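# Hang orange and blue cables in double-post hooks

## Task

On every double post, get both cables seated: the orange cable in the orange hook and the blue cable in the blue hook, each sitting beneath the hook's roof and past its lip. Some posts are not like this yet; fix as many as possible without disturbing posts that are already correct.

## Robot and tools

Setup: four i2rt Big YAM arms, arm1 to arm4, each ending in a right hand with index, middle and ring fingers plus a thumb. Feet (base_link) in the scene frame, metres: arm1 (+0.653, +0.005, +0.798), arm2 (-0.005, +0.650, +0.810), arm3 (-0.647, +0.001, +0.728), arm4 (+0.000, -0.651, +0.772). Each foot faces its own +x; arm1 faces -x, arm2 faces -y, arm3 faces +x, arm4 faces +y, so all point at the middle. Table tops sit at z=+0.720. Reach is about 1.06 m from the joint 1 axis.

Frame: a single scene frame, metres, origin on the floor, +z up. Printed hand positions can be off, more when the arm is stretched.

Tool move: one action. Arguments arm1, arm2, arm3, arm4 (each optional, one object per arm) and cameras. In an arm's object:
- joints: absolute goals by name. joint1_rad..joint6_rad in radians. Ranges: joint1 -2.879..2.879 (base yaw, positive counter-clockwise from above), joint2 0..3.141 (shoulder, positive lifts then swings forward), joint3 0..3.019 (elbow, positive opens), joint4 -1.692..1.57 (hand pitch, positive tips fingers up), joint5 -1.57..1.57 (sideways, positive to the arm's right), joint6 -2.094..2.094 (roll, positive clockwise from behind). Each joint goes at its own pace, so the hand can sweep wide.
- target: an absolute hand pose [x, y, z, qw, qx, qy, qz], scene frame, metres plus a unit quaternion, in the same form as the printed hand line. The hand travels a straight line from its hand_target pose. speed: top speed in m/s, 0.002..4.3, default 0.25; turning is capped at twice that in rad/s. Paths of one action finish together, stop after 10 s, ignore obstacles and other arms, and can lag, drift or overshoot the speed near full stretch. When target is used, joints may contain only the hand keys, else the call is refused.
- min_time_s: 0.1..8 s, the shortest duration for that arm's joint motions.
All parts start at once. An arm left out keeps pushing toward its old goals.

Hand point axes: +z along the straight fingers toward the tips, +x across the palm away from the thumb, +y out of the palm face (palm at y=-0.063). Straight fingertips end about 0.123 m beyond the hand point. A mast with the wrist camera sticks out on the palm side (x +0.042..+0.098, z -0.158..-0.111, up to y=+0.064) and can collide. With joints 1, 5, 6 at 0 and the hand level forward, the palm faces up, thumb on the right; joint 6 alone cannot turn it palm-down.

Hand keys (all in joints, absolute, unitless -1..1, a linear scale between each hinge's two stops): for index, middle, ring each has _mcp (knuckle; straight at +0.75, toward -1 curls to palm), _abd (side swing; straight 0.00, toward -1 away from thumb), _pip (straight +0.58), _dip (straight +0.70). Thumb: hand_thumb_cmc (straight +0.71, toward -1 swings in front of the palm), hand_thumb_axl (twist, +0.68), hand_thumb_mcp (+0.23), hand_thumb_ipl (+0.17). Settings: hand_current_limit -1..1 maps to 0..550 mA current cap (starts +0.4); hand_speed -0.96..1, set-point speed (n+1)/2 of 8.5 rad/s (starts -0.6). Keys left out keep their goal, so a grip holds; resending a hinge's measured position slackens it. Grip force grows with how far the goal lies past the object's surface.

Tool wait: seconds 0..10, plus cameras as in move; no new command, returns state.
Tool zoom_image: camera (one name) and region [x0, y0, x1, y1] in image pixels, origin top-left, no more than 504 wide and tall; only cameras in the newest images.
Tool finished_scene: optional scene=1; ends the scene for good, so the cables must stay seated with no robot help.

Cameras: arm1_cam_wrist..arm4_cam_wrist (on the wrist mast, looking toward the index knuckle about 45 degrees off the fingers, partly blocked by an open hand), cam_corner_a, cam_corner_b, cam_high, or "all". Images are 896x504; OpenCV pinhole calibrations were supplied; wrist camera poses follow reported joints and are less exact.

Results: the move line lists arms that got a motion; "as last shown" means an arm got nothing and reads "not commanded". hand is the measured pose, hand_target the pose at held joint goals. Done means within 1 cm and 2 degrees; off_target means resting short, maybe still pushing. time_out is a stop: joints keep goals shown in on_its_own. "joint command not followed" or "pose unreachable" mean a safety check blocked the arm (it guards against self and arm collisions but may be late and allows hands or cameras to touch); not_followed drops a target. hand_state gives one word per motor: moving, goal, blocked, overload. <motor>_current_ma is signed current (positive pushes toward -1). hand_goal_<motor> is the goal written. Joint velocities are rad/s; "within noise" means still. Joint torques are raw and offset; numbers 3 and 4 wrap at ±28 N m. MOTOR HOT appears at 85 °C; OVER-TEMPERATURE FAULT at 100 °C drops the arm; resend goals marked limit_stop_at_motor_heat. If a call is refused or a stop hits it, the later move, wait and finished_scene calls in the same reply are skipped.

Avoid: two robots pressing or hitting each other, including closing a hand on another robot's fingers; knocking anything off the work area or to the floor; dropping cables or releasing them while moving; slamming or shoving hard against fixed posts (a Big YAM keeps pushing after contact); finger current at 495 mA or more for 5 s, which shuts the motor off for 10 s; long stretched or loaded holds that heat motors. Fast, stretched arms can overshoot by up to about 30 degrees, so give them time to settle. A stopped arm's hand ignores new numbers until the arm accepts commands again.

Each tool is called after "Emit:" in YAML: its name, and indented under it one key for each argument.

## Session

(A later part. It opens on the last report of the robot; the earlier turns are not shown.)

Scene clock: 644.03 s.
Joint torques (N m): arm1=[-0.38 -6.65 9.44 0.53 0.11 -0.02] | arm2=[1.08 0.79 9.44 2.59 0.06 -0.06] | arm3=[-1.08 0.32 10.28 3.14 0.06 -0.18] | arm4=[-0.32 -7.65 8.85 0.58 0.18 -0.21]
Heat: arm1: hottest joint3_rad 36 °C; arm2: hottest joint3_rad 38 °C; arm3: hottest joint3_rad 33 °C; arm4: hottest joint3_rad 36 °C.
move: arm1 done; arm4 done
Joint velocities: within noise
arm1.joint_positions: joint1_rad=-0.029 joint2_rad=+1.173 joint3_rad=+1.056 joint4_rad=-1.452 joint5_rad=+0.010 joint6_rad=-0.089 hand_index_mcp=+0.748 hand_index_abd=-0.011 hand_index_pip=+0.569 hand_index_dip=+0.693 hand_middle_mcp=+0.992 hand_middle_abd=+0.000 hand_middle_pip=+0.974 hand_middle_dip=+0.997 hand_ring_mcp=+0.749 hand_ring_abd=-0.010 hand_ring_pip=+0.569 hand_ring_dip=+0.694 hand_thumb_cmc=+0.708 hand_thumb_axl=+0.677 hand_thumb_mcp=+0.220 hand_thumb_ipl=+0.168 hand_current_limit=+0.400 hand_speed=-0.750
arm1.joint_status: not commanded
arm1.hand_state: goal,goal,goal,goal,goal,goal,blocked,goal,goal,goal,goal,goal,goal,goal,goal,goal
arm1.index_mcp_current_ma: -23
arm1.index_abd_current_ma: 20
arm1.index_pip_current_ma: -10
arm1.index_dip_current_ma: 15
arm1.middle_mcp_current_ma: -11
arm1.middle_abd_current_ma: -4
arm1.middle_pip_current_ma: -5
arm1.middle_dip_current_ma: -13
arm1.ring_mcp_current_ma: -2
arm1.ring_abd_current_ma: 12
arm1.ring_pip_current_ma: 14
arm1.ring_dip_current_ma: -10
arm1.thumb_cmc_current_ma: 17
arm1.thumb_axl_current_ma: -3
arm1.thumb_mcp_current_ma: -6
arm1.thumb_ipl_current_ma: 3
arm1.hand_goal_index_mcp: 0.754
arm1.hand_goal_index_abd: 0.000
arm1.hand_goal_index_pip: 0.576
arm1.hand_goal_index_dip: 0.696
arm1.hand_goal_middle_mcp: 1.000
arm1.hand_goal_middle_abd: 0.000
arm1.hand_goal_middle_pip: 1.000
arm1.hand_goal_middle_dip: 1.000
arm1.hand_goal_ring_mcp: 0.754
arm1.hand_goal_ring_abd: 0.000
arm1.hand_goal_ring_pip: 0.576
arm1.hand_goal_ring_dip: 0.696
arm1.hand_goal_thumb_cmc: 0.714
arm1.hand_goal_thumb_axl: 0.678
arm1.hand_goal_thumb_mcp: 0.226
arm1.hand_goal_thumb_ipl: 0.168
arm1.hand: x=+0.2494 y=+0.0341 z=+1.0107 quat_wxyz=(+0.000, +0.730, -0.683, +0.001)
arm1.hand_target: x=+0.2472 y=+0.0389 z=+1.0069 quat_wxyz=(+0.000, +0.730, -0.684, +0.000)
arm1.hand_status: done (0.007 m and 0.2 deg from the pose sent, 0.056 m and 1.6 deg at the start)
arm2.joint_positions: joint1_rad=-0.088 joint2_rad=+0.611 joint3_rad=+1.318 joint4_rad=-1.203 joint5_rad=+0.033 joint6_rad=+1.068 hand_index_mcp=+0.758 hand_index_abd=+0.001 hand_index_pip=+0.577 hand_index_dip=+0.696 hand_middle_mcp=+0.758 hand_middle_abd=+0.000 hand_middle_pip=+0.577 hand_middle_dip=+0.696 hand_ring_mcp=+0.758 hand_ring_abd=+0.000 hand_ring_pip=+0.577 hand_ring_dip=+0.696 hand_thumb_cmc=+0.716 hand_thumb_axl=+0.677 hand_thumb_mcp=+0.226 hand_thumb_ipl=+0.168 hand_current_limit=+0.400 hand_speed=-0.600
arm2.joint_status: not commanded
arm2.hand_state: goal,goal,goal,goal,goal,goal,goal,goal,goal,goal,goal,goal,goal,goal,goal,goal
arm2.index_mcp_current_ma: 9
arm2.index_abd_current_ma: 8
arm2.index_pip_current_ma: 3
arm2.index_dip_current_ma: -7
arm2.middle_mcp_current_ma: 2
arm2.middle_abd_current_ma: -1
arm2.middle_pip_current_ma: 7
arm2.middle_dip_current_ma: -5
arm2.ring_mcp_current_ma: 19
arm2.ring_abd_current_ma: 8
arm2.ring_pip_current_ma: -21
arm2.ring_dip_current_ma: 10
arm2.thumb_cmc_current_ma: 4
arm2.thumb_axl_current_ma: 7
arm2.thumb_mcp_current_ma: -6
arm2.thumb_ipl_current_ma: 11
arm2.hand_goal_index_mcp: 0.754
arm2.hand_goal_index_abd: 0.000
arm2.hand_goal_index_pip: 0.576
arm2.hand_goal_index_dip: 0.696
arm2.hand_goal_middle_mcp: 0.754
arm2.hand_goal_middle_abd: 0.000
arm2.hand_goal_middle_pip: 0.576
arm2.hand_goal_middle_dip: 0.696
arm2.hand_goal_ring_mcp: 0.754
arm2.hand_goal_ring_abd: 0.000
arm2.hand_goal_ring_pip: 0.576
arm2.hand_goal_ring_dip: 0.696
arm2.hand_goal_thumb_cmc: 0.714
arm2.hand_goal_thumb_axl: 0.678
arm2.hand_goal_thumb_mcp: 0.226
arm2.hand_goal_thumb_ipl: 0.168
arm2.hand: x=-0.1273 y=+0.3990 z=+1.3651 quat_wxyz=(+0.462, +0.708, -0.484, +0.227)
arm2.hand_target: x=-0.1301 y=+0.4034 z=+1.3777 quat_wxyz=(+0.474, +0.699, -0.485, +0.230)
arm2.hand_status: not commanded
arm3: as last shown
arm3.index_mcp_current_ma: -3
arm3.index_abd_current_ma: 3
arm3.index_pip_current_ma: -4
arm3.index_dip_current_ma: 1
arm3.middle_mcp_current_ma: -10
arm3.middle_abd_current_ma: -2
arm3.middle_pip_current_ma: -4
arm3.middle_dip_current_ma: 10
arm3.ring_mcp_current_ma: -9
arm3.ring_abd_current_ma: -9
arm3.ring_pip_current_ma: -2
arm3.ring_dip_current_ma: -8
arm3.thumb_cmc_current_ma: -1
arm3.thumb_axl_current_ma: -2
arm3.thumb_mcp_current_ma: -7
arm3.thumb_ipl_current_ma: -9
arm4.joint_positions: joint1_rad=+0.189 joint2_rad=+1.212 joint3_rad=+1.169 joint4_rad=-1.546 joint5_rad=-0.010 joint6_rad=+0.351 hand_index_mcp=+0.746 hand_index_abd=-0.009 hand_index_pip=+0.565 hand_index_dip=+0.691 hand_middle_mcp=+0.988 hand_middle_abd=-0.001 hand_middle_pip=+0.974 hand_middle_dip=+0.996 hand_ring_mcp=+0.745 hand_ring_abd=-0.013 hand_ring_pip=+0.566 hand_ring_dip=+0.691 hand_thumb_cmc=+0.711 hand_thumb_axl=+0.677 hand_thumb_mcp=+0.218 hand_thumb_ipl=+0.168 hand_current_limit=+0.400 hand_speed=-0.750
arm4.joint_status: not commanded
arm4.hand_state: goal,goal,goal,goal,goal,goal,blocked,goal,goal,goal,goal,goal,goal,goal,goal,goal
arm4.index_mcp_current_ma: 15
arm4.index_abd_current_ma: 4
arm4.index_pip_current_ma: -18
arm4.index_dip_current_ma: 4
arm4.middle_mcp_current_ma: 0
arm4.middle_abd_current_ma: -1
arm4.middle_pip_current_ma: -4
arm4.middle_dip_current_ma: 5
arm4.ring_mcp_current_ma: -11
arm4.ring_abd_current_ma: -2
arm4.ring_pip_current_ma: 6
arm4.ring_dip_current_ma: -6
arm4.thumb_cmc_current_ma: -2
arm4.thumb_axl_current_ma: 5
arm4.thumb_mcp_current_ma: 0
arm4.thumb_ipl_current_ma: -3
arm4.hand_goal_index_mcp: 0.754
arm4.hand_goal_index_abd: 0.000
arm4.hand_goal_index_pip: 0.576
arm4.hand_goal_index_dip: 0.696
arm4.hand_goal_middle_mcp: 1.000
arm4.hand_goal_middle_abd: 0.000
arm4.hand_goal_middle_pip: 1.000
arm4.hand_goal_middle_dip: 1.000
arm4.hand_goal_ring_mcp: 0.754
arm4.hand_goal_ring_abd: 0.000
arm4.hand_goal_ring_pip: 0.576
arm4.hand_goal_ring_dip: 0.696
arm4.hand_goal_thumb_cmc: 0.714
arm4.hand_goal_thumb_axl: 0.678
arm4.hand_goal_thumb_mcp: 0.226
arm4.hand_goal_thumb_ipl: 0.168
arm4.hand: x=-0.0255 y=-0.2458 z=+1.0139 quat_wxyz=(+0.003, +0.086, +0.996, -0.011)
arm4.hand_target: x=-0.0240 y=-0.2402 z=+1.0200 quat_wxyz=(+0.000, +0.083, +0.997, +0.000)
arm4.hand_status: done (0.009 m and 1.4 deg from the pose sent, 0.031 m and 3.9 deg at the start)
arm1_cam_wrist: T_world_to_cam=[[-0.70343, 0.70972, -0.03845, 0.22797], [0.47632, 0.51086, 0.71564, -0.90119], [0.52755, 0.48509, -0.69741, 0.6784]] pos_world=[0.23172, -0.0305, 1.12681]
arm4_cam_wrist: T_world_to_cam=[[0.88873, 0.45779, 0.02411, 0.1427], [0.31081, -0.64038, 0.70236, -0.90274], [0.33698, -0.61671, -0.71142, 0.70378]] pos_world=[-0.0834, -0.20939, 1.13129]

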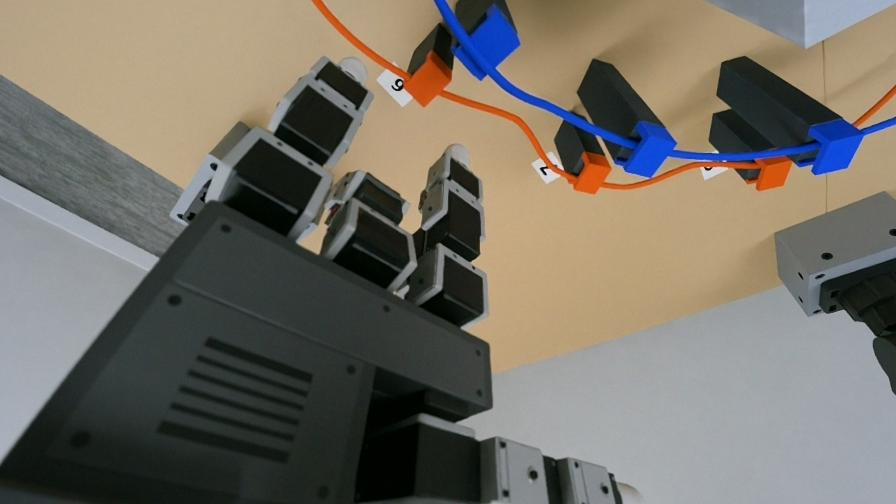

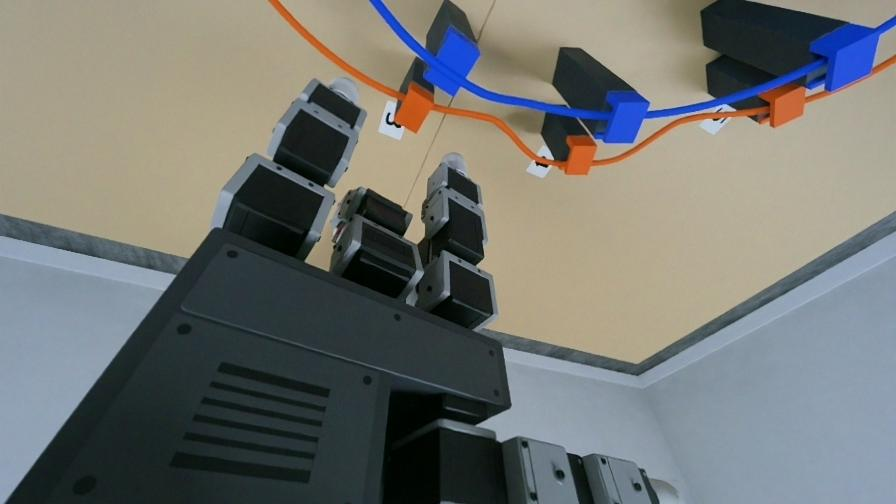

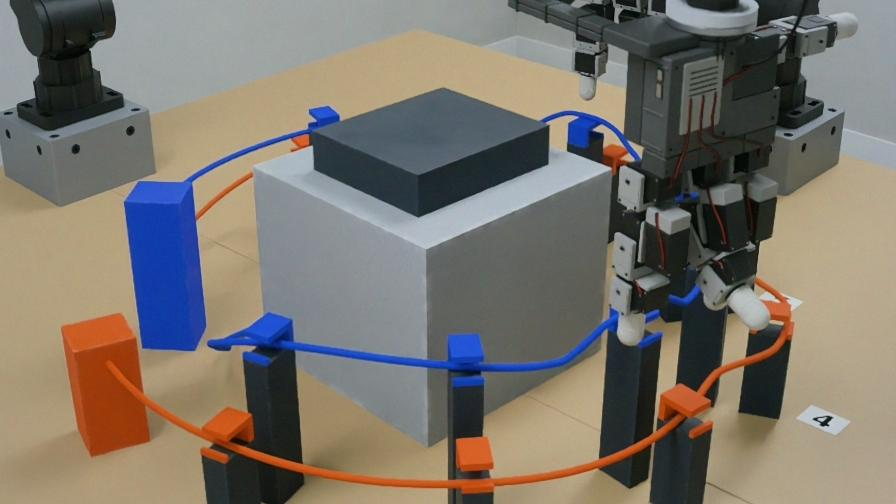

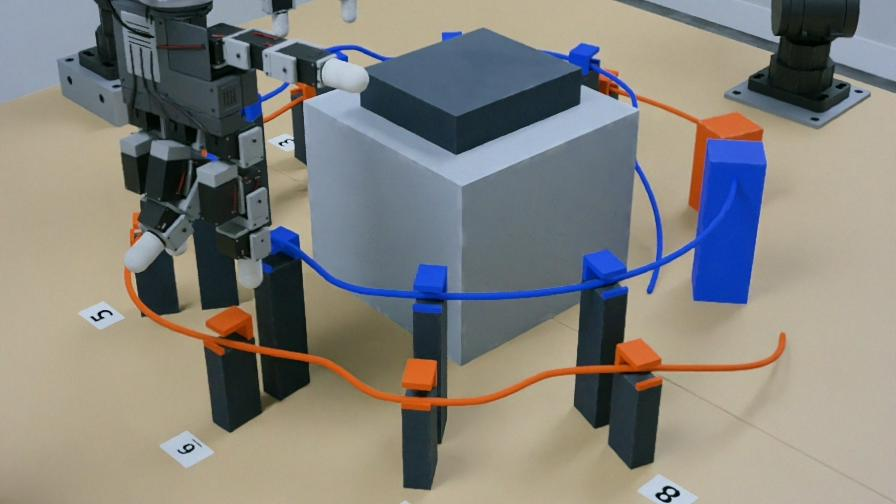

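Emit:
move:
  arm4: {"target": [-0.015, -0.207, 0.990, 0, 0.0828, 0.9966, 0], "speed": 0.15}
  arm1: {"target": [0.211, 0.045, 0.977, 0, -0.7296, 0.6839, 0], "speed": 0.15}
  cameras: ["arm1_cam_wrist", "arm4_cam_wrist", "cam_corner_a", "cam_corner_b"]

Emit:
zoom_image:
  camera: "arm4_cam_wrist"
  region: [300, 0, 560, 200]

Emit:
zoom_image:
  camera: "arm1_cam_wrist"
  region: [300, 0, 560, 200]

Emit:
zoom_image:
  camera: "cam_corner_b"
  region: [160, 140, 360, 340]

Emit:
zoom_image:
  camera: "cam_corner_a"
  region: [560, 220, 760, 420]

Scene clock: 689.63 s.
Joint torques (N m): arm1=[-0.44 -8.41 10.44 0.47 0.17 -0.02] | arm2=[1.49 0.85 9.51 2.44 0.07 -0.09] | arm3=[-0.79 0.91 10.3 3.06 0.05 -0.19] | arm4=[-0.32 -9.35 8.65 0.57 0.16 -0.2]
Heat: arm1: hottest joint3_rad 36 °C; arm2: hottest joint3_rad 38 °C; arm3: hottest joint3_rad 34 °C; arm4: hottest joint3_rad 37 °C.
move: arm1 done; arm4 done
Joint velocities: within noise
arm1.joint_positions: joint1_rad=-0.042 joint2_rad=+1.287 joint3_rad=+1.056 joint4_rad=-1.355 joint5_rad=+0.010 joint6_rad=-0.103 hand_index_mcp=+0.748 hand_index_abd=-0.011 hand_index_pip=+0.569 hand_index_dip=+0.693 hand_middle_mcp=+0.992 hand_middle_abd=+0.000 hand_middle_pip=+0.974 hand_middle_dip=+0.997 hand_ring_mcp=+0.749 hand_ring_abd=-0.010 hand_ring_pip=+0.569 hand_ring_dip=+0.694 hand_thumb_cmc=+0.708 hand_thumb_axl=+0.677 hand_thumb_mcp=+0.220 hand_thumb_ipl=+0.168 hand_current_limit=+0.400 hand_speed=-0.750
arm1.joint_status: not commanded
arm1.hand_state: goal,goal,goal,goal,goal,goal,blocked,goal,goal,goal,goal,goal,goal,goal,goal,goal
arm1.index_mcp_current_ma: -11
arm1.index_abd_current_ma: -1
arm1.index_pip_current_ma: -7
arm1.index_dip_current_ma: -10
arm1.middle_mcp_current_ma: -15
arm1.middle_abd_current_ma: 0
arm1.middle_pip_current_ma: -9
arm1.middle_dip_current_ma: -2
arm1.ring_mcp_current_ma: -10
arm1.ring_abd_current_ma: -1
arm1.ring_pip_current_ma: 5
arm1.ring_dip_current_ma: -12
arm1.thumb_cmc_current_ma: 1
arm1.thumb_axl_current_ma: 1
arm1.thumb_mcp_current_ma: -15
arm1.thumb_ipl_current_ma: -8
arm1.hand_goal_index_mcp: 0.754
arm1.hand_goal_index_abd: 0.000
arm1.hand_goal_index_pip: 0.576
arm1.hand_goal_index_dip: 0.696
arm1.hand_goal_middle_mcp: 1.000
arm1.hand_goal_middle_abd: 0.000
arm1.hand_goal_middle_pip: 1.000
arm1.hand_goal_middle_dip: 1.000
arm1.hand_goal_ring_mcp: 0.754
arm1.hand_goal_ring_abd: 0.000
arm1.hand_goal_ring_pip: 0.576
arm1.hand_goal_ring_dip: 0.696
arm1.hand_goal_thumb_cmc: 0.714
arm1.hand_goal_thumb_axl: 0.678
arm1.hand_goal_thumb_mcp: 0.226
arm1.hand_goal_thumb_ipl: 0.168
arm1.hand: x=+0.2179 y=+0.0388 z=+0.9733 quat_wxyz=(-0.005, +0.731, -0.682, +0.007)
arm1.hand_target: x=+0.2113 y=+0.0450 z=+0.9770 quat_wxyz=(+0.000, +0.730, -0.684, +0.000)
arm1.hand_status: done (0.010 m and 1.0 deg from the pose sent, 0.052 m and 0.2 deg at the start)
arm2, arm3: as last shown
arm2.index_mcp_current_ma: 0
arm2.index_abd_current_ma: -14
arm2.index_pip_current_ma: -10
arm2.index_dip_current_ma: 2
arm2.middle_mcp_current_ma: 10
arm2.middle_abd_current_ma: 5
arm2.middle_pip_current_ma: 4
arm2.middle_dip_current_ma: -22
arm2.ring_mcp_current_ma: -9
arm2.ring_abd_current_ma: 5
arm2.ring_pip_current_ma: -28
arm2.ring_dip_current_ma: 9
arm2.thumb_axl_current_ma: -8
arm2.thumb_mcp_current_ma: 0
arm2.thumb_ipl_current_ma: 4
arm3.index_mcp_current_ma: 9
arm3.index_dip_current_ma: 5
arm3.middle_mcp_current_ma: 1
arm3.middle_abd_current_ma: -14
arm3.middle_pip_current_ma: 6
arm3.middle_dip_current_ma: 4
arm3.ring_mcp_current_ma: -3
arm3.ring_abd_current_ma: -10
arm3.ring_dip_current_ma: -9
arm3.thumb_cmc_current_ma: 3
arm3.thumb_axl_current_ma: 1
arm3.thumb_mcp_current_ma: 3
arm3.thumb_ipl_current_ma: 9
arm4.joint_positions: joint1_rad=+0.150 joint2_rad=+1.305 joint3_rad=+1.169 joint4_rad=-1.455 joint5_rad=-0.010 joint6_rad=+0.312 hand_index_mcp=+0.746 hand_index_abd=-0.009 hand_index_pip=+0.565 hand_index_dip=+0.691 hand_middle_mcp=+0.988 hand_middle_abd=-0.001 hand_middle_pip=+0.974 hand_middle_dip=+0.996 hand_ring_mcp=+0.745 hand_ring_abd=-0.013 hand_ring_pip=+0.566 hand_ring_dip=+0.691 hand_thumb_cmc=+0.706 hand_thumb_axl=+0.677 hand_thumb_mcp=+0.218 hand_thumb_ipl=+0.168 hand_current_limit=+0.400 hand_speed=-0.750
arm4.joint_status: not commanded
arm4.hand_state: goal,goal,goal,goal,goal,goal,blocked,goal,goal,goal,goal,goal,goal,goal,goal,goal
arm4.index_mcp_current_ma: 9
arm4.index_abd_current_ma: 12
arm4.index_pip_current_ma: -15
arm4.index_dip_current_ma: 7
arm4.middle_mcp_current_ma: -3
arm4.middle_abd_current_ma: -9
arm4.middle_pip_current_ma: -1
arm4.middle_dip_current_ma: -8
arm4.ring_mcp_current_ma: -2
arm4.ring_abd_current_ma: 0
arm4.ring_pip_current_ma: -7
arm4.ring_dip_current_ma: -6
arm4.thumb_cmc_current_ma: -3
arm4.thumb_axl_current_ma: 2
arm4.thumb_mcp_current_ma: -16
arm4.thumb_ipl_current_ma: -2
arm4.hand_goal_index_mcp: 0.754
arm4.hand_goal_index_abd: 0.000
arm4.hand_goal_index_pip: 0.576
arm4.hand_goal_index_dip: 0.696
arm4.hand_goal_middle_mcp: 1.000
arm4.hand_goal_middle_abd: 0.000
arm4.hand_goal_middle_pip: 1.000
arm4.hand_goal_middle_dip: 1.000
arm4.hand_goal_ring_mcp: 0.754
arm4.hand_goal_ring_abd: 0.000
arm4.hand_goal_ring_pip: 0.576
arm4.hand_goal_ring_dip: 0.696
arm4.hand_goal_thumb_cmc: 0.714
arm4.hand_goal_thumb_axl: 0.678
arm4.hand_goal_thumb_mcp: 0.226
arm4.hand_goal_thumb_ipl: 0.168
arm4.hand: x=-0.0169 y=-0.2123 z=+0.9831 quat_wxyz=(+0.002, +0.086, +0.996, -0.012)
arm4.hand_target: x=-0.0150 y=-0.2072 z=+0.9900 quat_wxyz=(+0.000, +0.083, +0.997, +0.000)
arm4.hand_status: done (0.009 m and 1.4 deg from the pose sent, 0.047 m and 1.4 deg at the start)
arm1_cam_wrist: T_world_to_cam=[[-0.7039, 0.70849, -0.05077, 0.21319], [0.46325, 0.51208, 0.72331, -0.86646], [0.53845, 0.48562, -0.68866, 0.65577]] pos_world=[0.19835, -0.0258, 1.08914]
arm4_cam_wrist: T_world_to_cam=[[0.88876, 0.4578, 0.02299, 0.12161], [0.31107, -0.63922, 0.7033, -0.86301], [0.33667, -0.61791, -0.71052, 0.69854]] pos_world=[-0.0748, -0.17569, 1.10049]

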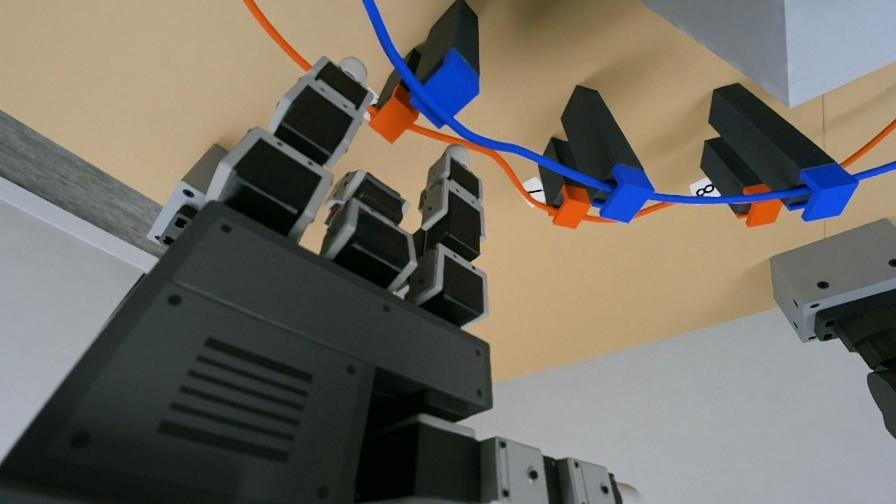

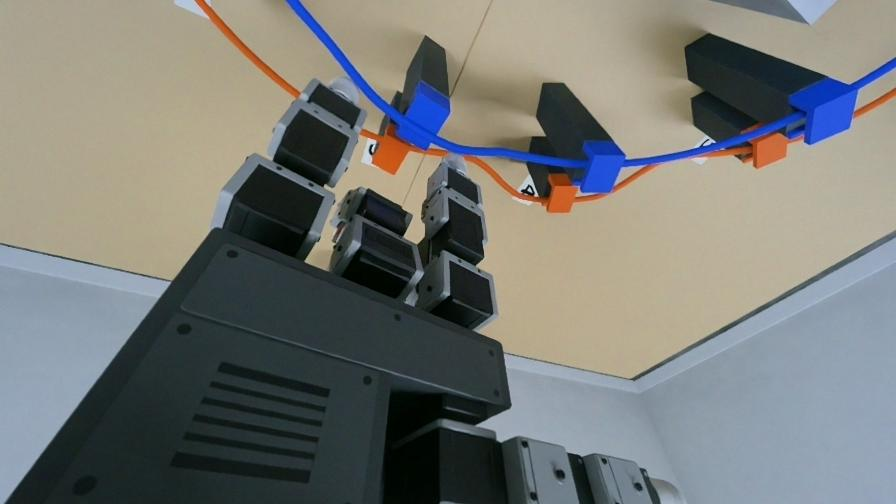

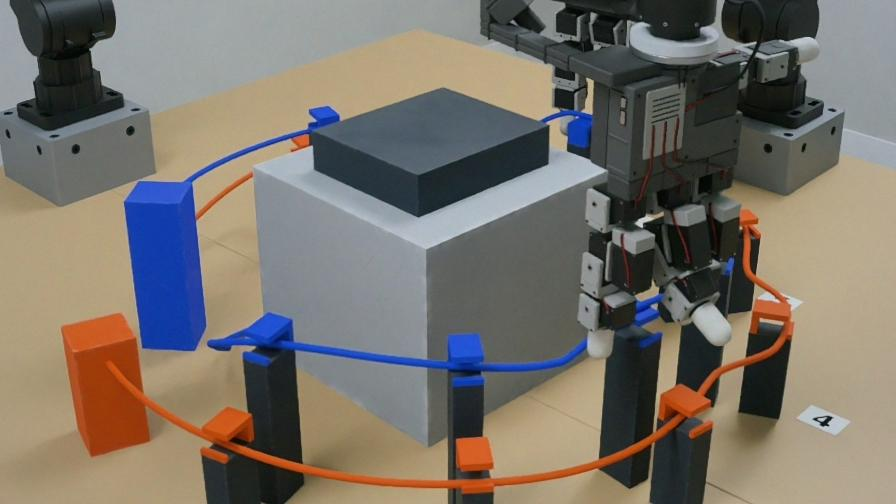

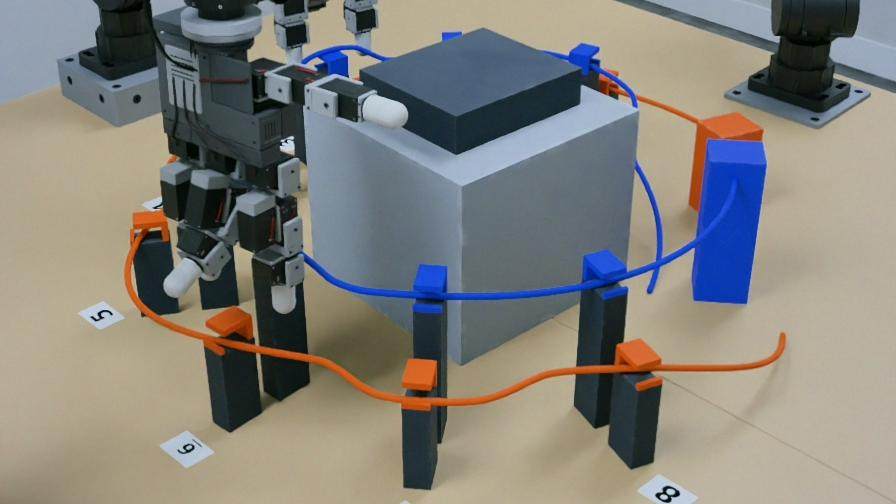

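Scaled by 1.938 from the camera's image (finer frame: 1280x720).

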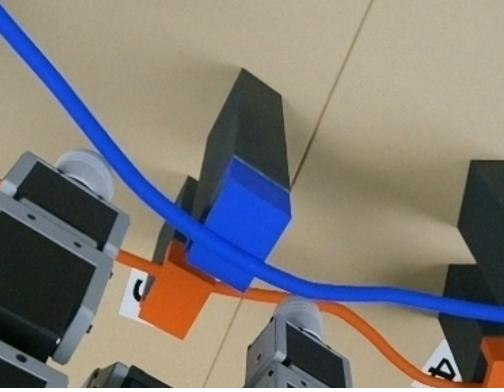

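Scaled by 1.938 from the camera's image (finer frame: 1280x720).

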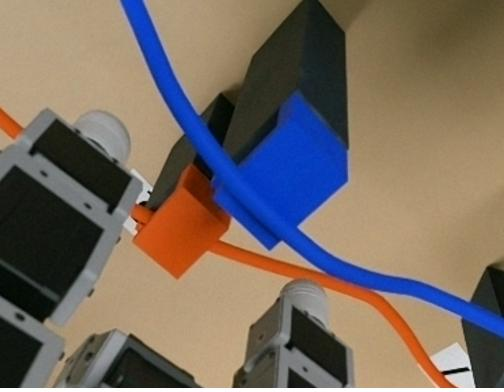

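Scaled by 2.520 from the camera's image (finer frame: 1280x720).

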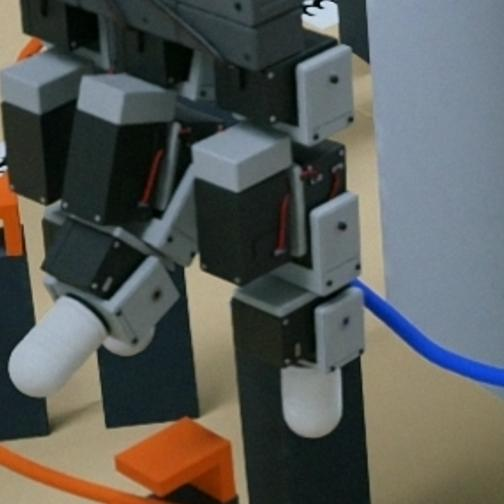

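Scaled by 2.520 from the camera's image (finer frame: 1280x720).

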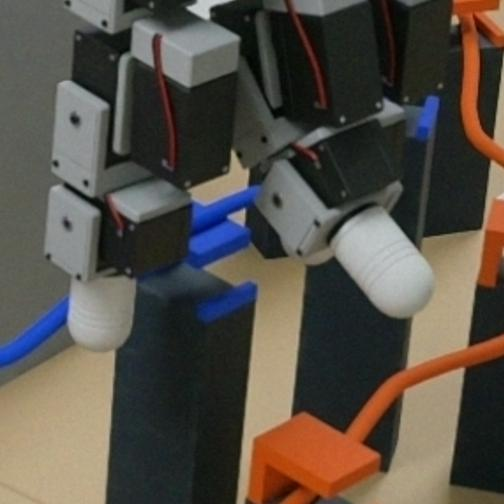

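Emit:
move:
  arm4: {"target": [-0.015, -0.207, 0.980, 0, 0.0828, 0.9966, 0], "speed": 0.15}
  arm1: {"target": [0.211, 0.046, 0.963, 0, -0.7296, 0.6839, 0], "speed": 0.15}

Emit:
move:
  arm4: {"joints": {"hand_index_dip": -0.8, "hand_ring_dip": -0.8}}
  arm1: {"joints": {"hand_index_dip": -0.8, "hand_ring_dip": -0.8}}
  cameras: ["arm1_cam_wrist", "arm4_cam_wrist", "cam_corner_a", "cam_corner_b"]

Emit:
zoom_image:
  camera: "arm4_cam_wrist"
  region: [300, 0, 560, 200]

Emit:
zoom_image:
  camera: "arm1_cam_wrist"
  region: [300, 0, 560, 200]

Emit:
zoom_image:
  camera: "cam_corner_b"
  region: [160, 140, 360, 340]

Emit:
zoom_image:
  camera: "cam_corner_a"
  region: [560, 220, 760, 420]

Scene clock: 703.83 s.
Joint torques (N m): arm1=[-0.44 -7.77 8.91 0.73 0.1 0] | arm2=[1.32 1.55 9.43 2.58 0.04 -0.11] | arm3=[-0.85 0.56 10.4 3.14 0.03 -0.2] | arm4=[-0.32 -9.05 8.53 0.61 0.16 -0.2]
Heat: arm1: hottest joint3_rad 37 °C; arm2: hottest joint3_rad 38 °C; arm3: hottest joint3_rad 34 °C; arm4: hottest joint3_rad 37 °C.
move: arm1 off_target; arm4 done
Joint velocities: within noise
arm1.joint_positions: joint1_rad=-0.044 joint2_rad=+1.288 joint3_rad=+1.046 joint4_rad=-1.317 joint5_rad=+0.010 joint6_rad=-0.106 hand_index_mcp=+0.748 hand_index_abd=-0.011 hand_index_pip=+0.569 hand_index_dip=+0.693 hand_middle_mcp=+0.992 hand_middle_abd=+0.000 hand_middle_pip=+0.974 hand_middle_dip=+0.997 hand_ring_mcp=+0.749 hand_ring_abd=-0.010 hand_ring_pip=+0.569 hand_ring_dip=+0.694 hand_thumb_cmc=+0.708 hand_thumb_axl=+0.677 hand_thumb_mcp=+0.220 hand_thumb_ipl=+0.168 hand_current_limit=+0.400 hand_speed=-0.750
arm1.joint_status: not commanded
arm1.hand_state: goal,goal,goal,goal,goal,goal,blocked,goal,goal,goal,goal,goal,goal,goal,goal,goal
arm1.index_mcp_current_ma: -11
arm1.index_abd_current_ma: 27
arm1.index_pip_current_ma: -13
arm1.index_dip_current_ma: 11
arm1.middle_mcp_current_ma: -7
arm1.middle_abd_current_ma: 5
arm1.middle_pip_current_ma: 4
arm1.middle_dip_current_ma: -17
arm1.ring_mcp_current_ma: -6
arm1.ring_abd_current_ma: 4
arm1.ring_pip_current_ma: -3
arm1.ring_dip_current_ma: -8
arm1.thumb_cmc_current_ma: -9
arm1.thumb_axl_current_ma: -8
arm1.thumb_mcp_current_ma: -7
arm1.thumb_ipl_current_ma: 0
arm1.hand_goal_index_mcp: 0.754
arm1.hand_goal_index_abd: 0.000
arm1.hand_goal_index_pip: 0.576
arm1.hand_goal_index_dip: 0.696
arm1.hand_goal_middle_mcp: 1.000
arm1.hand_goal_middle_abd: 0.000
arm1.hand_goal_middle_pip: 1.000
arm1.hand_goal_middle_dip: 1.000
arm1.hand_goal_ring_mcp: 0.754
arm1.hand_goal_ring_abd: 0.000
arm1.hand_goal_ring_pip: 0.576
arm1.hand_goal_ring_dip: 0.696
arm1.hand_goal_thumb_cmc: 0.714
arm1.hand_goal_thumb_axl: 0.678
arm1.hand_goal_thumb_mcp: 0.226
arm1.hand_goal_thumb_ipl: 0.168
arm1.hand: x=+0.2116 y=+0.0397 z=+0.9721 quat_wxyz=(+0.004, +0.731, -0.682, -0.004)
arm1.hand_target: x=+0.2112 y=+0.0459 z=+0.9632 quat_wxyz=(+0.000, +0.730, -0.684, +0.000)
arm1.hand_status: off_target (0.011 m and 0.7 deg from the pose sent, 0.014 m and 1.0 deg at the start)
arm2, arm3: as last shown
arm2.index_mcp_current_ma: 25
arm2.index_pip_current_ma: -8
arm2.index_dip_current_ma: 0
arm2.middle_mcp_current_ma: 13
arm2.middle_abd_current_ma: 0
arm2.middle_pip_current_ma: -7
arm2.middle_dip_current_ma: -12
arm2.ring_mcp_current_ma: -2
arm2.ring_pip_current_ma: -6
arm2.ring_dip_current_ma: 2
arm2.thumb_cmc_current_ma: -5
arm2.thumb_axl_current_ma: 5
arm2.thumb_mcp_current_ma: -13
arm2.thumb_ipl_current_ma: 8
arm3.index_mcp_current_ma: 6
arm3.index_abd_current_ma: 2
arm3.index_pip_current_ma: -7
arm3.index_dip_current_ma: -2
arm3.middle_mcp_current_ma: 7
arm3.middle_abd_current_ma: -4
arm3.middle_pip_current_ma: 10
arm3.middle_dip_current_ma: 13
arm3.ring_mcp_current_ma: -8
arm3.ring_abd_current_ma: -14
arm3.ring_dip_current_ma: -6
arm3.thumb_axl_current_ma: 5
arm3.thumb_mcp_current_ma: -4
arm3.thumb_ipl_current_ma: 2
arm4.joint_positions: joint1_rad=+0.150 joint2_rad=+1.305 joint3_rad=+1.148 joint4_rad=-1.428 joint5_rad=-0.010 joint6_rad=+0.312 hand_index_mcp=+0.746 hand_index_abd=-0.009 hand_index_pip=+0.565 hand_index_dip=+0.691 hand_middle_mcp=+0.988 hand_middle_abd=-0.001 hand_middle_pip=+0.974 hand_middle_dip=+0.996 hand_ring_mcp=+0.746 hand_ring_abd=-0.013 hand_ring_pip=+0.566 hand_ring_dip=+0.691 hand_thumb_cmc=+0.706 hand_thumb_axl=+0.677 hand_thumb_mcp=+0.218 hand_thumb_ipl=+0.168 hand_current_limit=+0.400 hand_speed=-0.750
arm4.joint_status: not commanded
arm4.hand_state: goal,goal,goal,goal,goal,goal,blocked,goal,goal,goal,goal,goal,goal,goal,goal,goal
arm4.index_mcp_current_ma: 1
arm4.index_abd_current_ma: -1
arm4.index_pip_current_ma: -17
arm4.index_dip_current_ma: 2
arm4.middle_mcp_current_ma: 3
arm4.middle_abd_current_ma: -5
arm4.middle_pip_current_ma: -14
arm4.middle_dip_current_ma: -1
arm4.ring_mcp_current_ma: -8
arm4.ring_abd_current_ma: -7
arm4.ring_pip_current_ma: 0
arm4.ring_dip_current_ma: -4
arm4.thumb_cmc_current_ma: -11
arm4.thumb_axl_current_ma: 6
arm4.thumb_mcp_current_ma: -3
arm4.thumb_ipl_current_ma: -9
arm4.hand_goal_index_mcp: 0.754
arm4.hand_goal_index_abd: 0.000
arm4.hand_goal_index_pip: 0.576
arm4.hand_goal_index_dip: 0.696
arm4.hand_goal_middle_mcp: 1.000
arm4.hand_goal_middle_abd: 0.000
arm4.hand_goal_middle_pip: 1.000
arm4.hand_goal_middle_dip: 1.000
arm4.hand_goal_ring_mcp: 0.754
arm4.hand_goal_ring_abd: 0.000
arm4.hand_goal_ring_pip: 0.576
arm4.hand_goal_ring_dip: 0.696
arm4.hand_goal_thumb_cmc: 0.714
arm4.hand_goal_thumb_axl: 0.678
arm4.hand_goal_thumb_mcp: 0.226
arm4.hand_goal_thumb_ipl: 0.168
arm4.hand: x=-0.0169 y=-0.2122 z=+0.9756 quat_wxyz=(+0.002, +0.086, +0.996, -0.009)
arm4.hand_target: x=-0.0150 y=-0.2071 z=+0.9800 quat_wxyz=(+0.000, +0.083, +0.997, +0.000)
arm4.hand_status: done (0.007 m and 1.1 deg from the pose sent, 0.006 m and 1.4 deg at the start)
pictures: none

Scene clock: 705.93 s.
Joint torques (N m): arm1=[-0.79 -7.94 8.9 0.57 0.08 0] | arm2=[0.91 0.91 9.51 2.61 0.05 -0.07] | arm3=[-1.61 0.15 10.4 3.14 0.05 -0.2] | arm4=[-0.26 -9.05 8.92 0.59 0.16 -0.17]
Heat: arm1: hottest joint3_rad 36 °C; arm2: hottest joint3_rad 38 °C; arm3: hottest joint3_rad 34 °C; arm4: hottest joint3_rad 37 °C.
move: arm1 done; arm4 off_target
Joint velocities: within noise
arm1.joint_positions: joint1_rad=-0.044 joint2_rad=+1.289 joint3_rad=+1.046 joint4_rad=-1.317 joint5_rad=+0.010 joint6_rad=-0.107 hand_index_mcp=+0.748 hand_index_abd=-0.011 hand_index_pip=+0.578 hand_index_dip=-0.789 hand_middle_mcp=+0.992 hand_middle_abd=+0.000 hand_middle_pip=+0.974 hand_middle_dip=+0.997 hand_ring_mcp=+0.749 hand_ring_abd=+0.004 hand_ring_pip=+0.577 hand_ring_dip=-0.790 hand_thumb_cmc=+0.708 hand_thumb_axl=+0.677 hand_thumb_mcp=+0.220 hand_thumb_ipl=+0.168 hand_current_limit=+0.400 hand_speed=-0.750
arm1.joint_status: all done
arm1.hand_state: goal,goal,goal,goal,goal,goal,blocked,goal,goal,goal,goal,goal,goal,goal,goal,goal
arm1.index_mcp_current_ma: -24
arm1.index_abd_current_ma: 8
arm1.index_pip_current_ma: -2
arm1.index_dip_current_ma: 9
arm1.middle_mcp_current_ma: -5
arm1.middle_abd_current_ma: 0
arm1.middle_pip_current_ma: -18
arm1.middle_dip_current_ma: -4
arm1.ring_mcp_current_ma: -8
arm1.ring_abd_current_ma: -2
arm1.ring_pip_current_ma: 0
arm1.ring_dip_current_ma: -1
arm1.thumb_cmc_current_ma: 8
arm1.thumb_axl_current_ma: -3
arm1.thumb_mcp_current_ma: 6
arm1.thumb_ipl_current_ma: -10
arm1.hand_goal_index_mcp: 0.754
arm1.hand_goal_index_abd: 0.000
arm1.hand_goal_index_pip: 0.576
arm1.hand_goal_index_dip: -0.800
arm1.hand_goal_middle_mcp: 1.000
arm1.hand_goal_middle_abd: 0.000
arm1.hand_goal_middle_pip: 1.000
arm1.hand_goal_middle_dip: 1.000
arm1.hand_goal_ring_mcp: 0.754
arm1.hand_goal_ring_abd: 0.000
arm1.hand_goal_ring_pip: 0.576
arm1.hand_goal_ring_dip: -0.800
arm1.hand_goal_thumb_cmc: 0.714
arm1.hand_goal_thumb_axl: 0.678
arm1.hand_goal_thumb_mcp: 0.226
arm1.hand_goal_thumb_ipl: 0.168
arm1.hand: x=+0.2116 y=+0.0397 z=+0.9716 quat_wxyz=(+0.004, +0.731, -0.682, -0.003)
arm1.hand_target: x=+0.2112 y=+0.0459 z=+0.9632 quat_wxyz=(+0.000, +0.729, -0.684, +0.000)
arm1.hand_status: not commanded
arm2, arm3: as last shown
arm2.index_mcp_current_ma: 6
arm2.index_abd_current_ma: 5
arm2.index_pip_current_ma: -17
arm2.index_dip_current_ma: -12
arm2.middle_mcp_current_ma: 0
arm2.middle_abd_current_ma: 6
arm2.middle_dip_current_ma: -1
arm2.ring_mcp_current_ma: 1
arm2.ring_abd_current_ma: 6
arm2.ring_pip_current_ma: -27
arm2.ring_dip_current_ma: 18
arm2.thumb_cmc_current_ma: 3
arm2.thumb_axl_current_ma: 4
arm2.thumb_mcp_current_ma: -4
arm2.thumb_ipl_current_ma: -4
arm3.index_mcp_current_ma: 0
arm3.index_abd_current_ma: 9
arm3.index_dip_current_ma: 0
arm3.middle_mcp_current_ma: -7
arm3.middle_abd_current_ma: 0
arm3.middle_pip_current_ma: 5
arm3.middle_dip_current_ma: -4
arm3.ring_mcp_current_ma: -12
arm3.ring_abd_current_ma: -4
arm3.ring_pip_current_ma: 1
arm3.ring_dip_current_ma: -15
arm3.thumb_cmc_current_ma: 2
arm3.thumb_axl_current_ma: -1
arm3.thumb_mcp_current_ma: -3
arm3.thumb_ipl_current_ma: -1
arm4.joint_positions: joint1_rad=+0.150 joint2_rad=+1.305 joint3_rad=+1.143 joint4_rad=-1.428 joint5_rad=-0.010 joint6_rad=+0.309 hand_index_mcp=+0.746 hand_index_abd=-0.010 hand_index_pip=+0.577 hand_index_dip=-0.761 hand_middle_mcp=+0.988 hand_middle_abd=-0.001 hand_middle_pip=+0.974 hand_middle_dip=+0.996 hand_ring_mcp=+0.763 hand_ring_abd=+0.002 hand_ring_pip=+0.588 hand_ring_dip=-0.760 hand_thumb_cmc=+0.706 hand_thumb_axl=+0.677 hand_thumb_mcp=+0.218 hand_thumb_ipl=+0.168 hand_current_limit=+0.400 hand_speed=-0.750
arm4.joint_status: hand_index_dip off_target (ended at -0.761, target -0.800); hand_ring_dip off_target (ended at -0.760, target -0.800)
arm4.hand_state: goal,goal,goal,blocked,goal,goal,blocked,goal,goal,goal,goal,blocked,goal,goal,goal,goal
arm4.index_mcp_current_ma: 10
arm4.index_abd_current_ma: 3
arm4.index_pip_current_ma: -10
arm4.index_dip_current_ma: 14
arm4.middle_mcp_current_ma: -3
arm4.middle_abd_current_ma: -2
arm4.middle_pip_current_ma: -4
arm4.middle_dip_current_ma: 0
arm4.ring_mcp_current_ma: -4
arm4.ring_abd_current_ma: 3
arm4.ring_pip_current_ma: 6
arm4.ring_dip_current_ma: -2
arm4.thumb_cmc_current_ma: -3
arm4.thumb_axl_current_ma: 7
arm4.thumb_mcp_current_ma: 0
arm4.thumb_ipl_current_ma: -2
arm4.hand_goal_index_mcp: 0.754
arm4.hand_goal_index_abd: 0.000
arm4.hand_goal_index_pip: 0.576
arm4.hand_goal_index_dip: -0.800
arm4.hand_goal_middle_mcp: 1.000
arm4.hand_goal_middle_abd: 0.000
arm4.hand_goal_middle_pip: 1.000
arm4.hand_goal_middle_dip: 1.000
arm4.hand_goal_ring_mcp: 0.754
arm4.hand_goal_ring_abd: 0.000
arm4.hand_goal_ring_pip: 0.576
arm4.hand_goal_ring_dip: -0.800
arm4.hand_goal_thumb_cmc: 0.714
arm4.hand_goal_thumb_axl: 0.678
arm4.hand_goal_thumb_mcp: 0.226
arm4.hand_goal_thumb_ipl: 0.168
arm4.hand: x=-0.0169 y=-0.2137 z=+0.9732 quat_wxyz=(+0.002, +0.085, +0.996, -0.012)
arm4.hand_target: x=-0.0150 y=-0.2071 z=+0.9800 quat_wxyz=(+0.000, +0.083, +0.997, +0.000)
arm4.hand_status: not commanded
arm1_cam_wrist: T_world_to_cam=[[-0.70588, 0.70765, -0.03102, 0.18937], [0.48203, 0.51199, 0.71099, -0.85471], [0.51902, 0.48692, -0.70251, 0.67504]] pos_world=[0.19531, -0.0251, 1.08779]
arm4_cam_wrist: T_world_to_cam=[[0.88737, 0.4605, 0.02286, 0.12305], [0.31313, -0.6383, 0.70322, -0.85654], [0.33842, -0.61686, -0.7106, 0.69092]] pos_world=[-0.0748, -0.1772, 1.09049]

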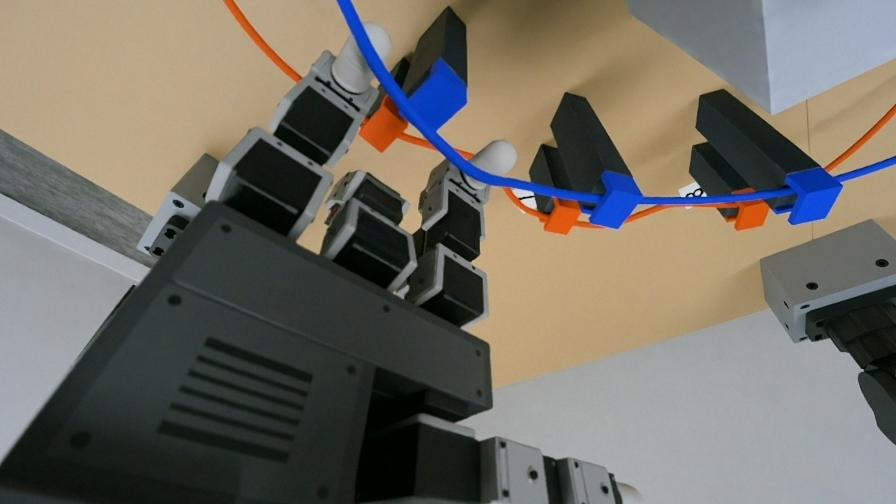

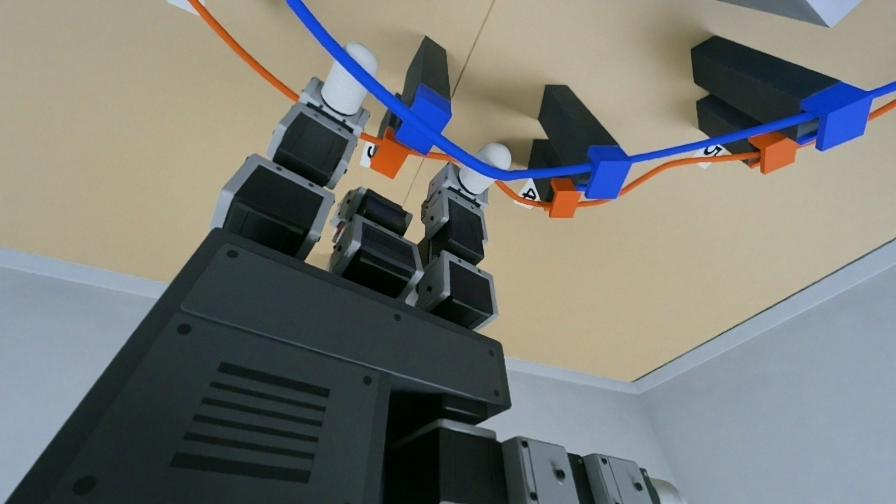

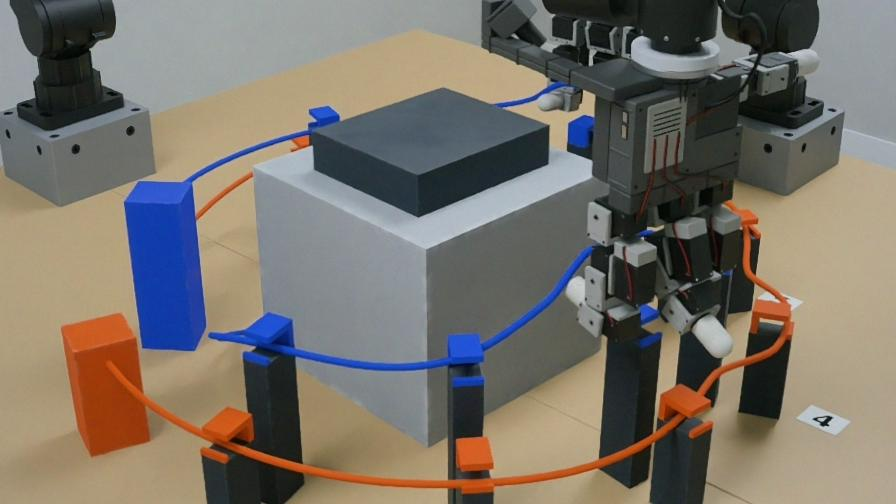

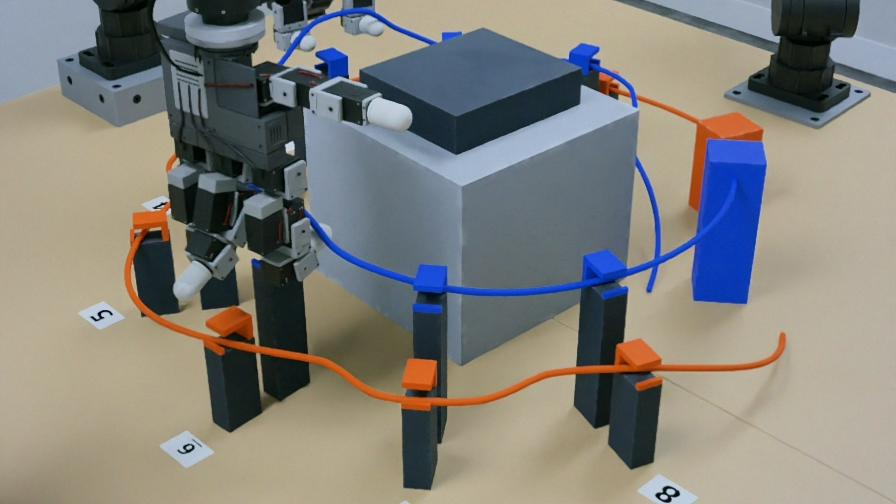

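Scaled by 1.938 from the camera's image (finer frame: 1280x720).

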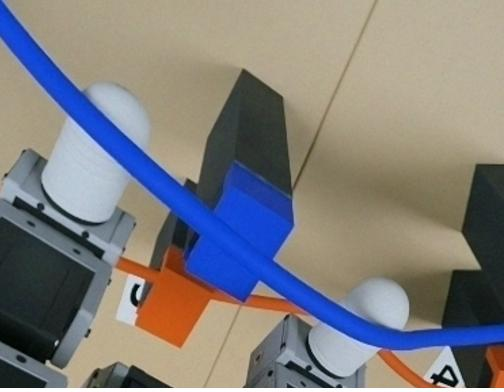

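Scaled by 1.938 from the camera's image (finer frame: 1280x720).

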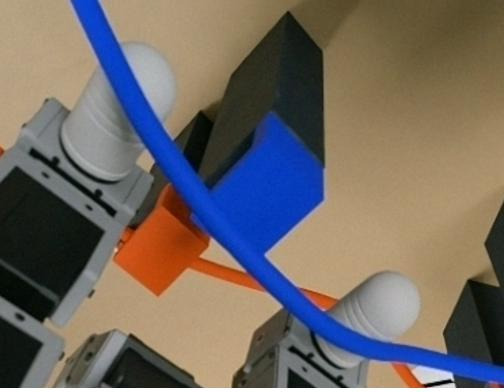

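Scaled by 2.520 from the camera's image (finer frame: 1280x720).

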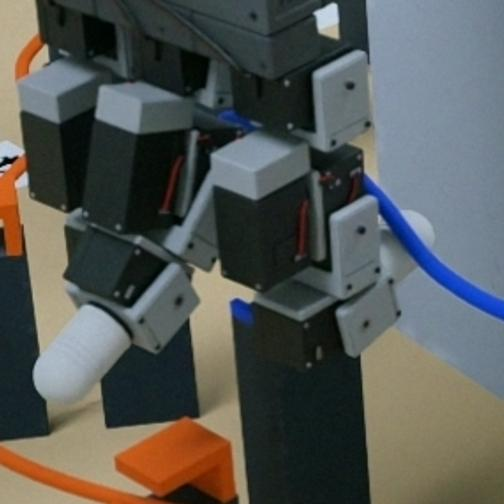

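Scaled by 2.520 from the camera's image (finer frame: 1280x720).

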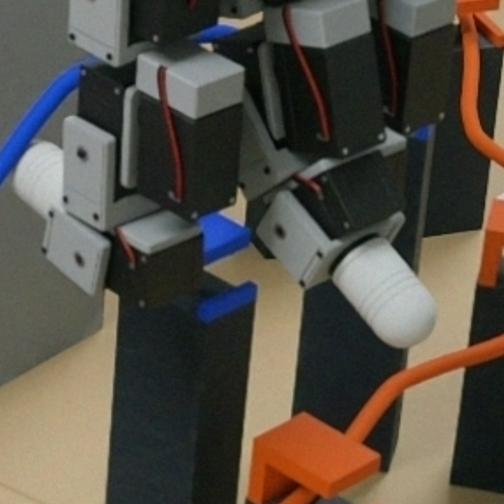

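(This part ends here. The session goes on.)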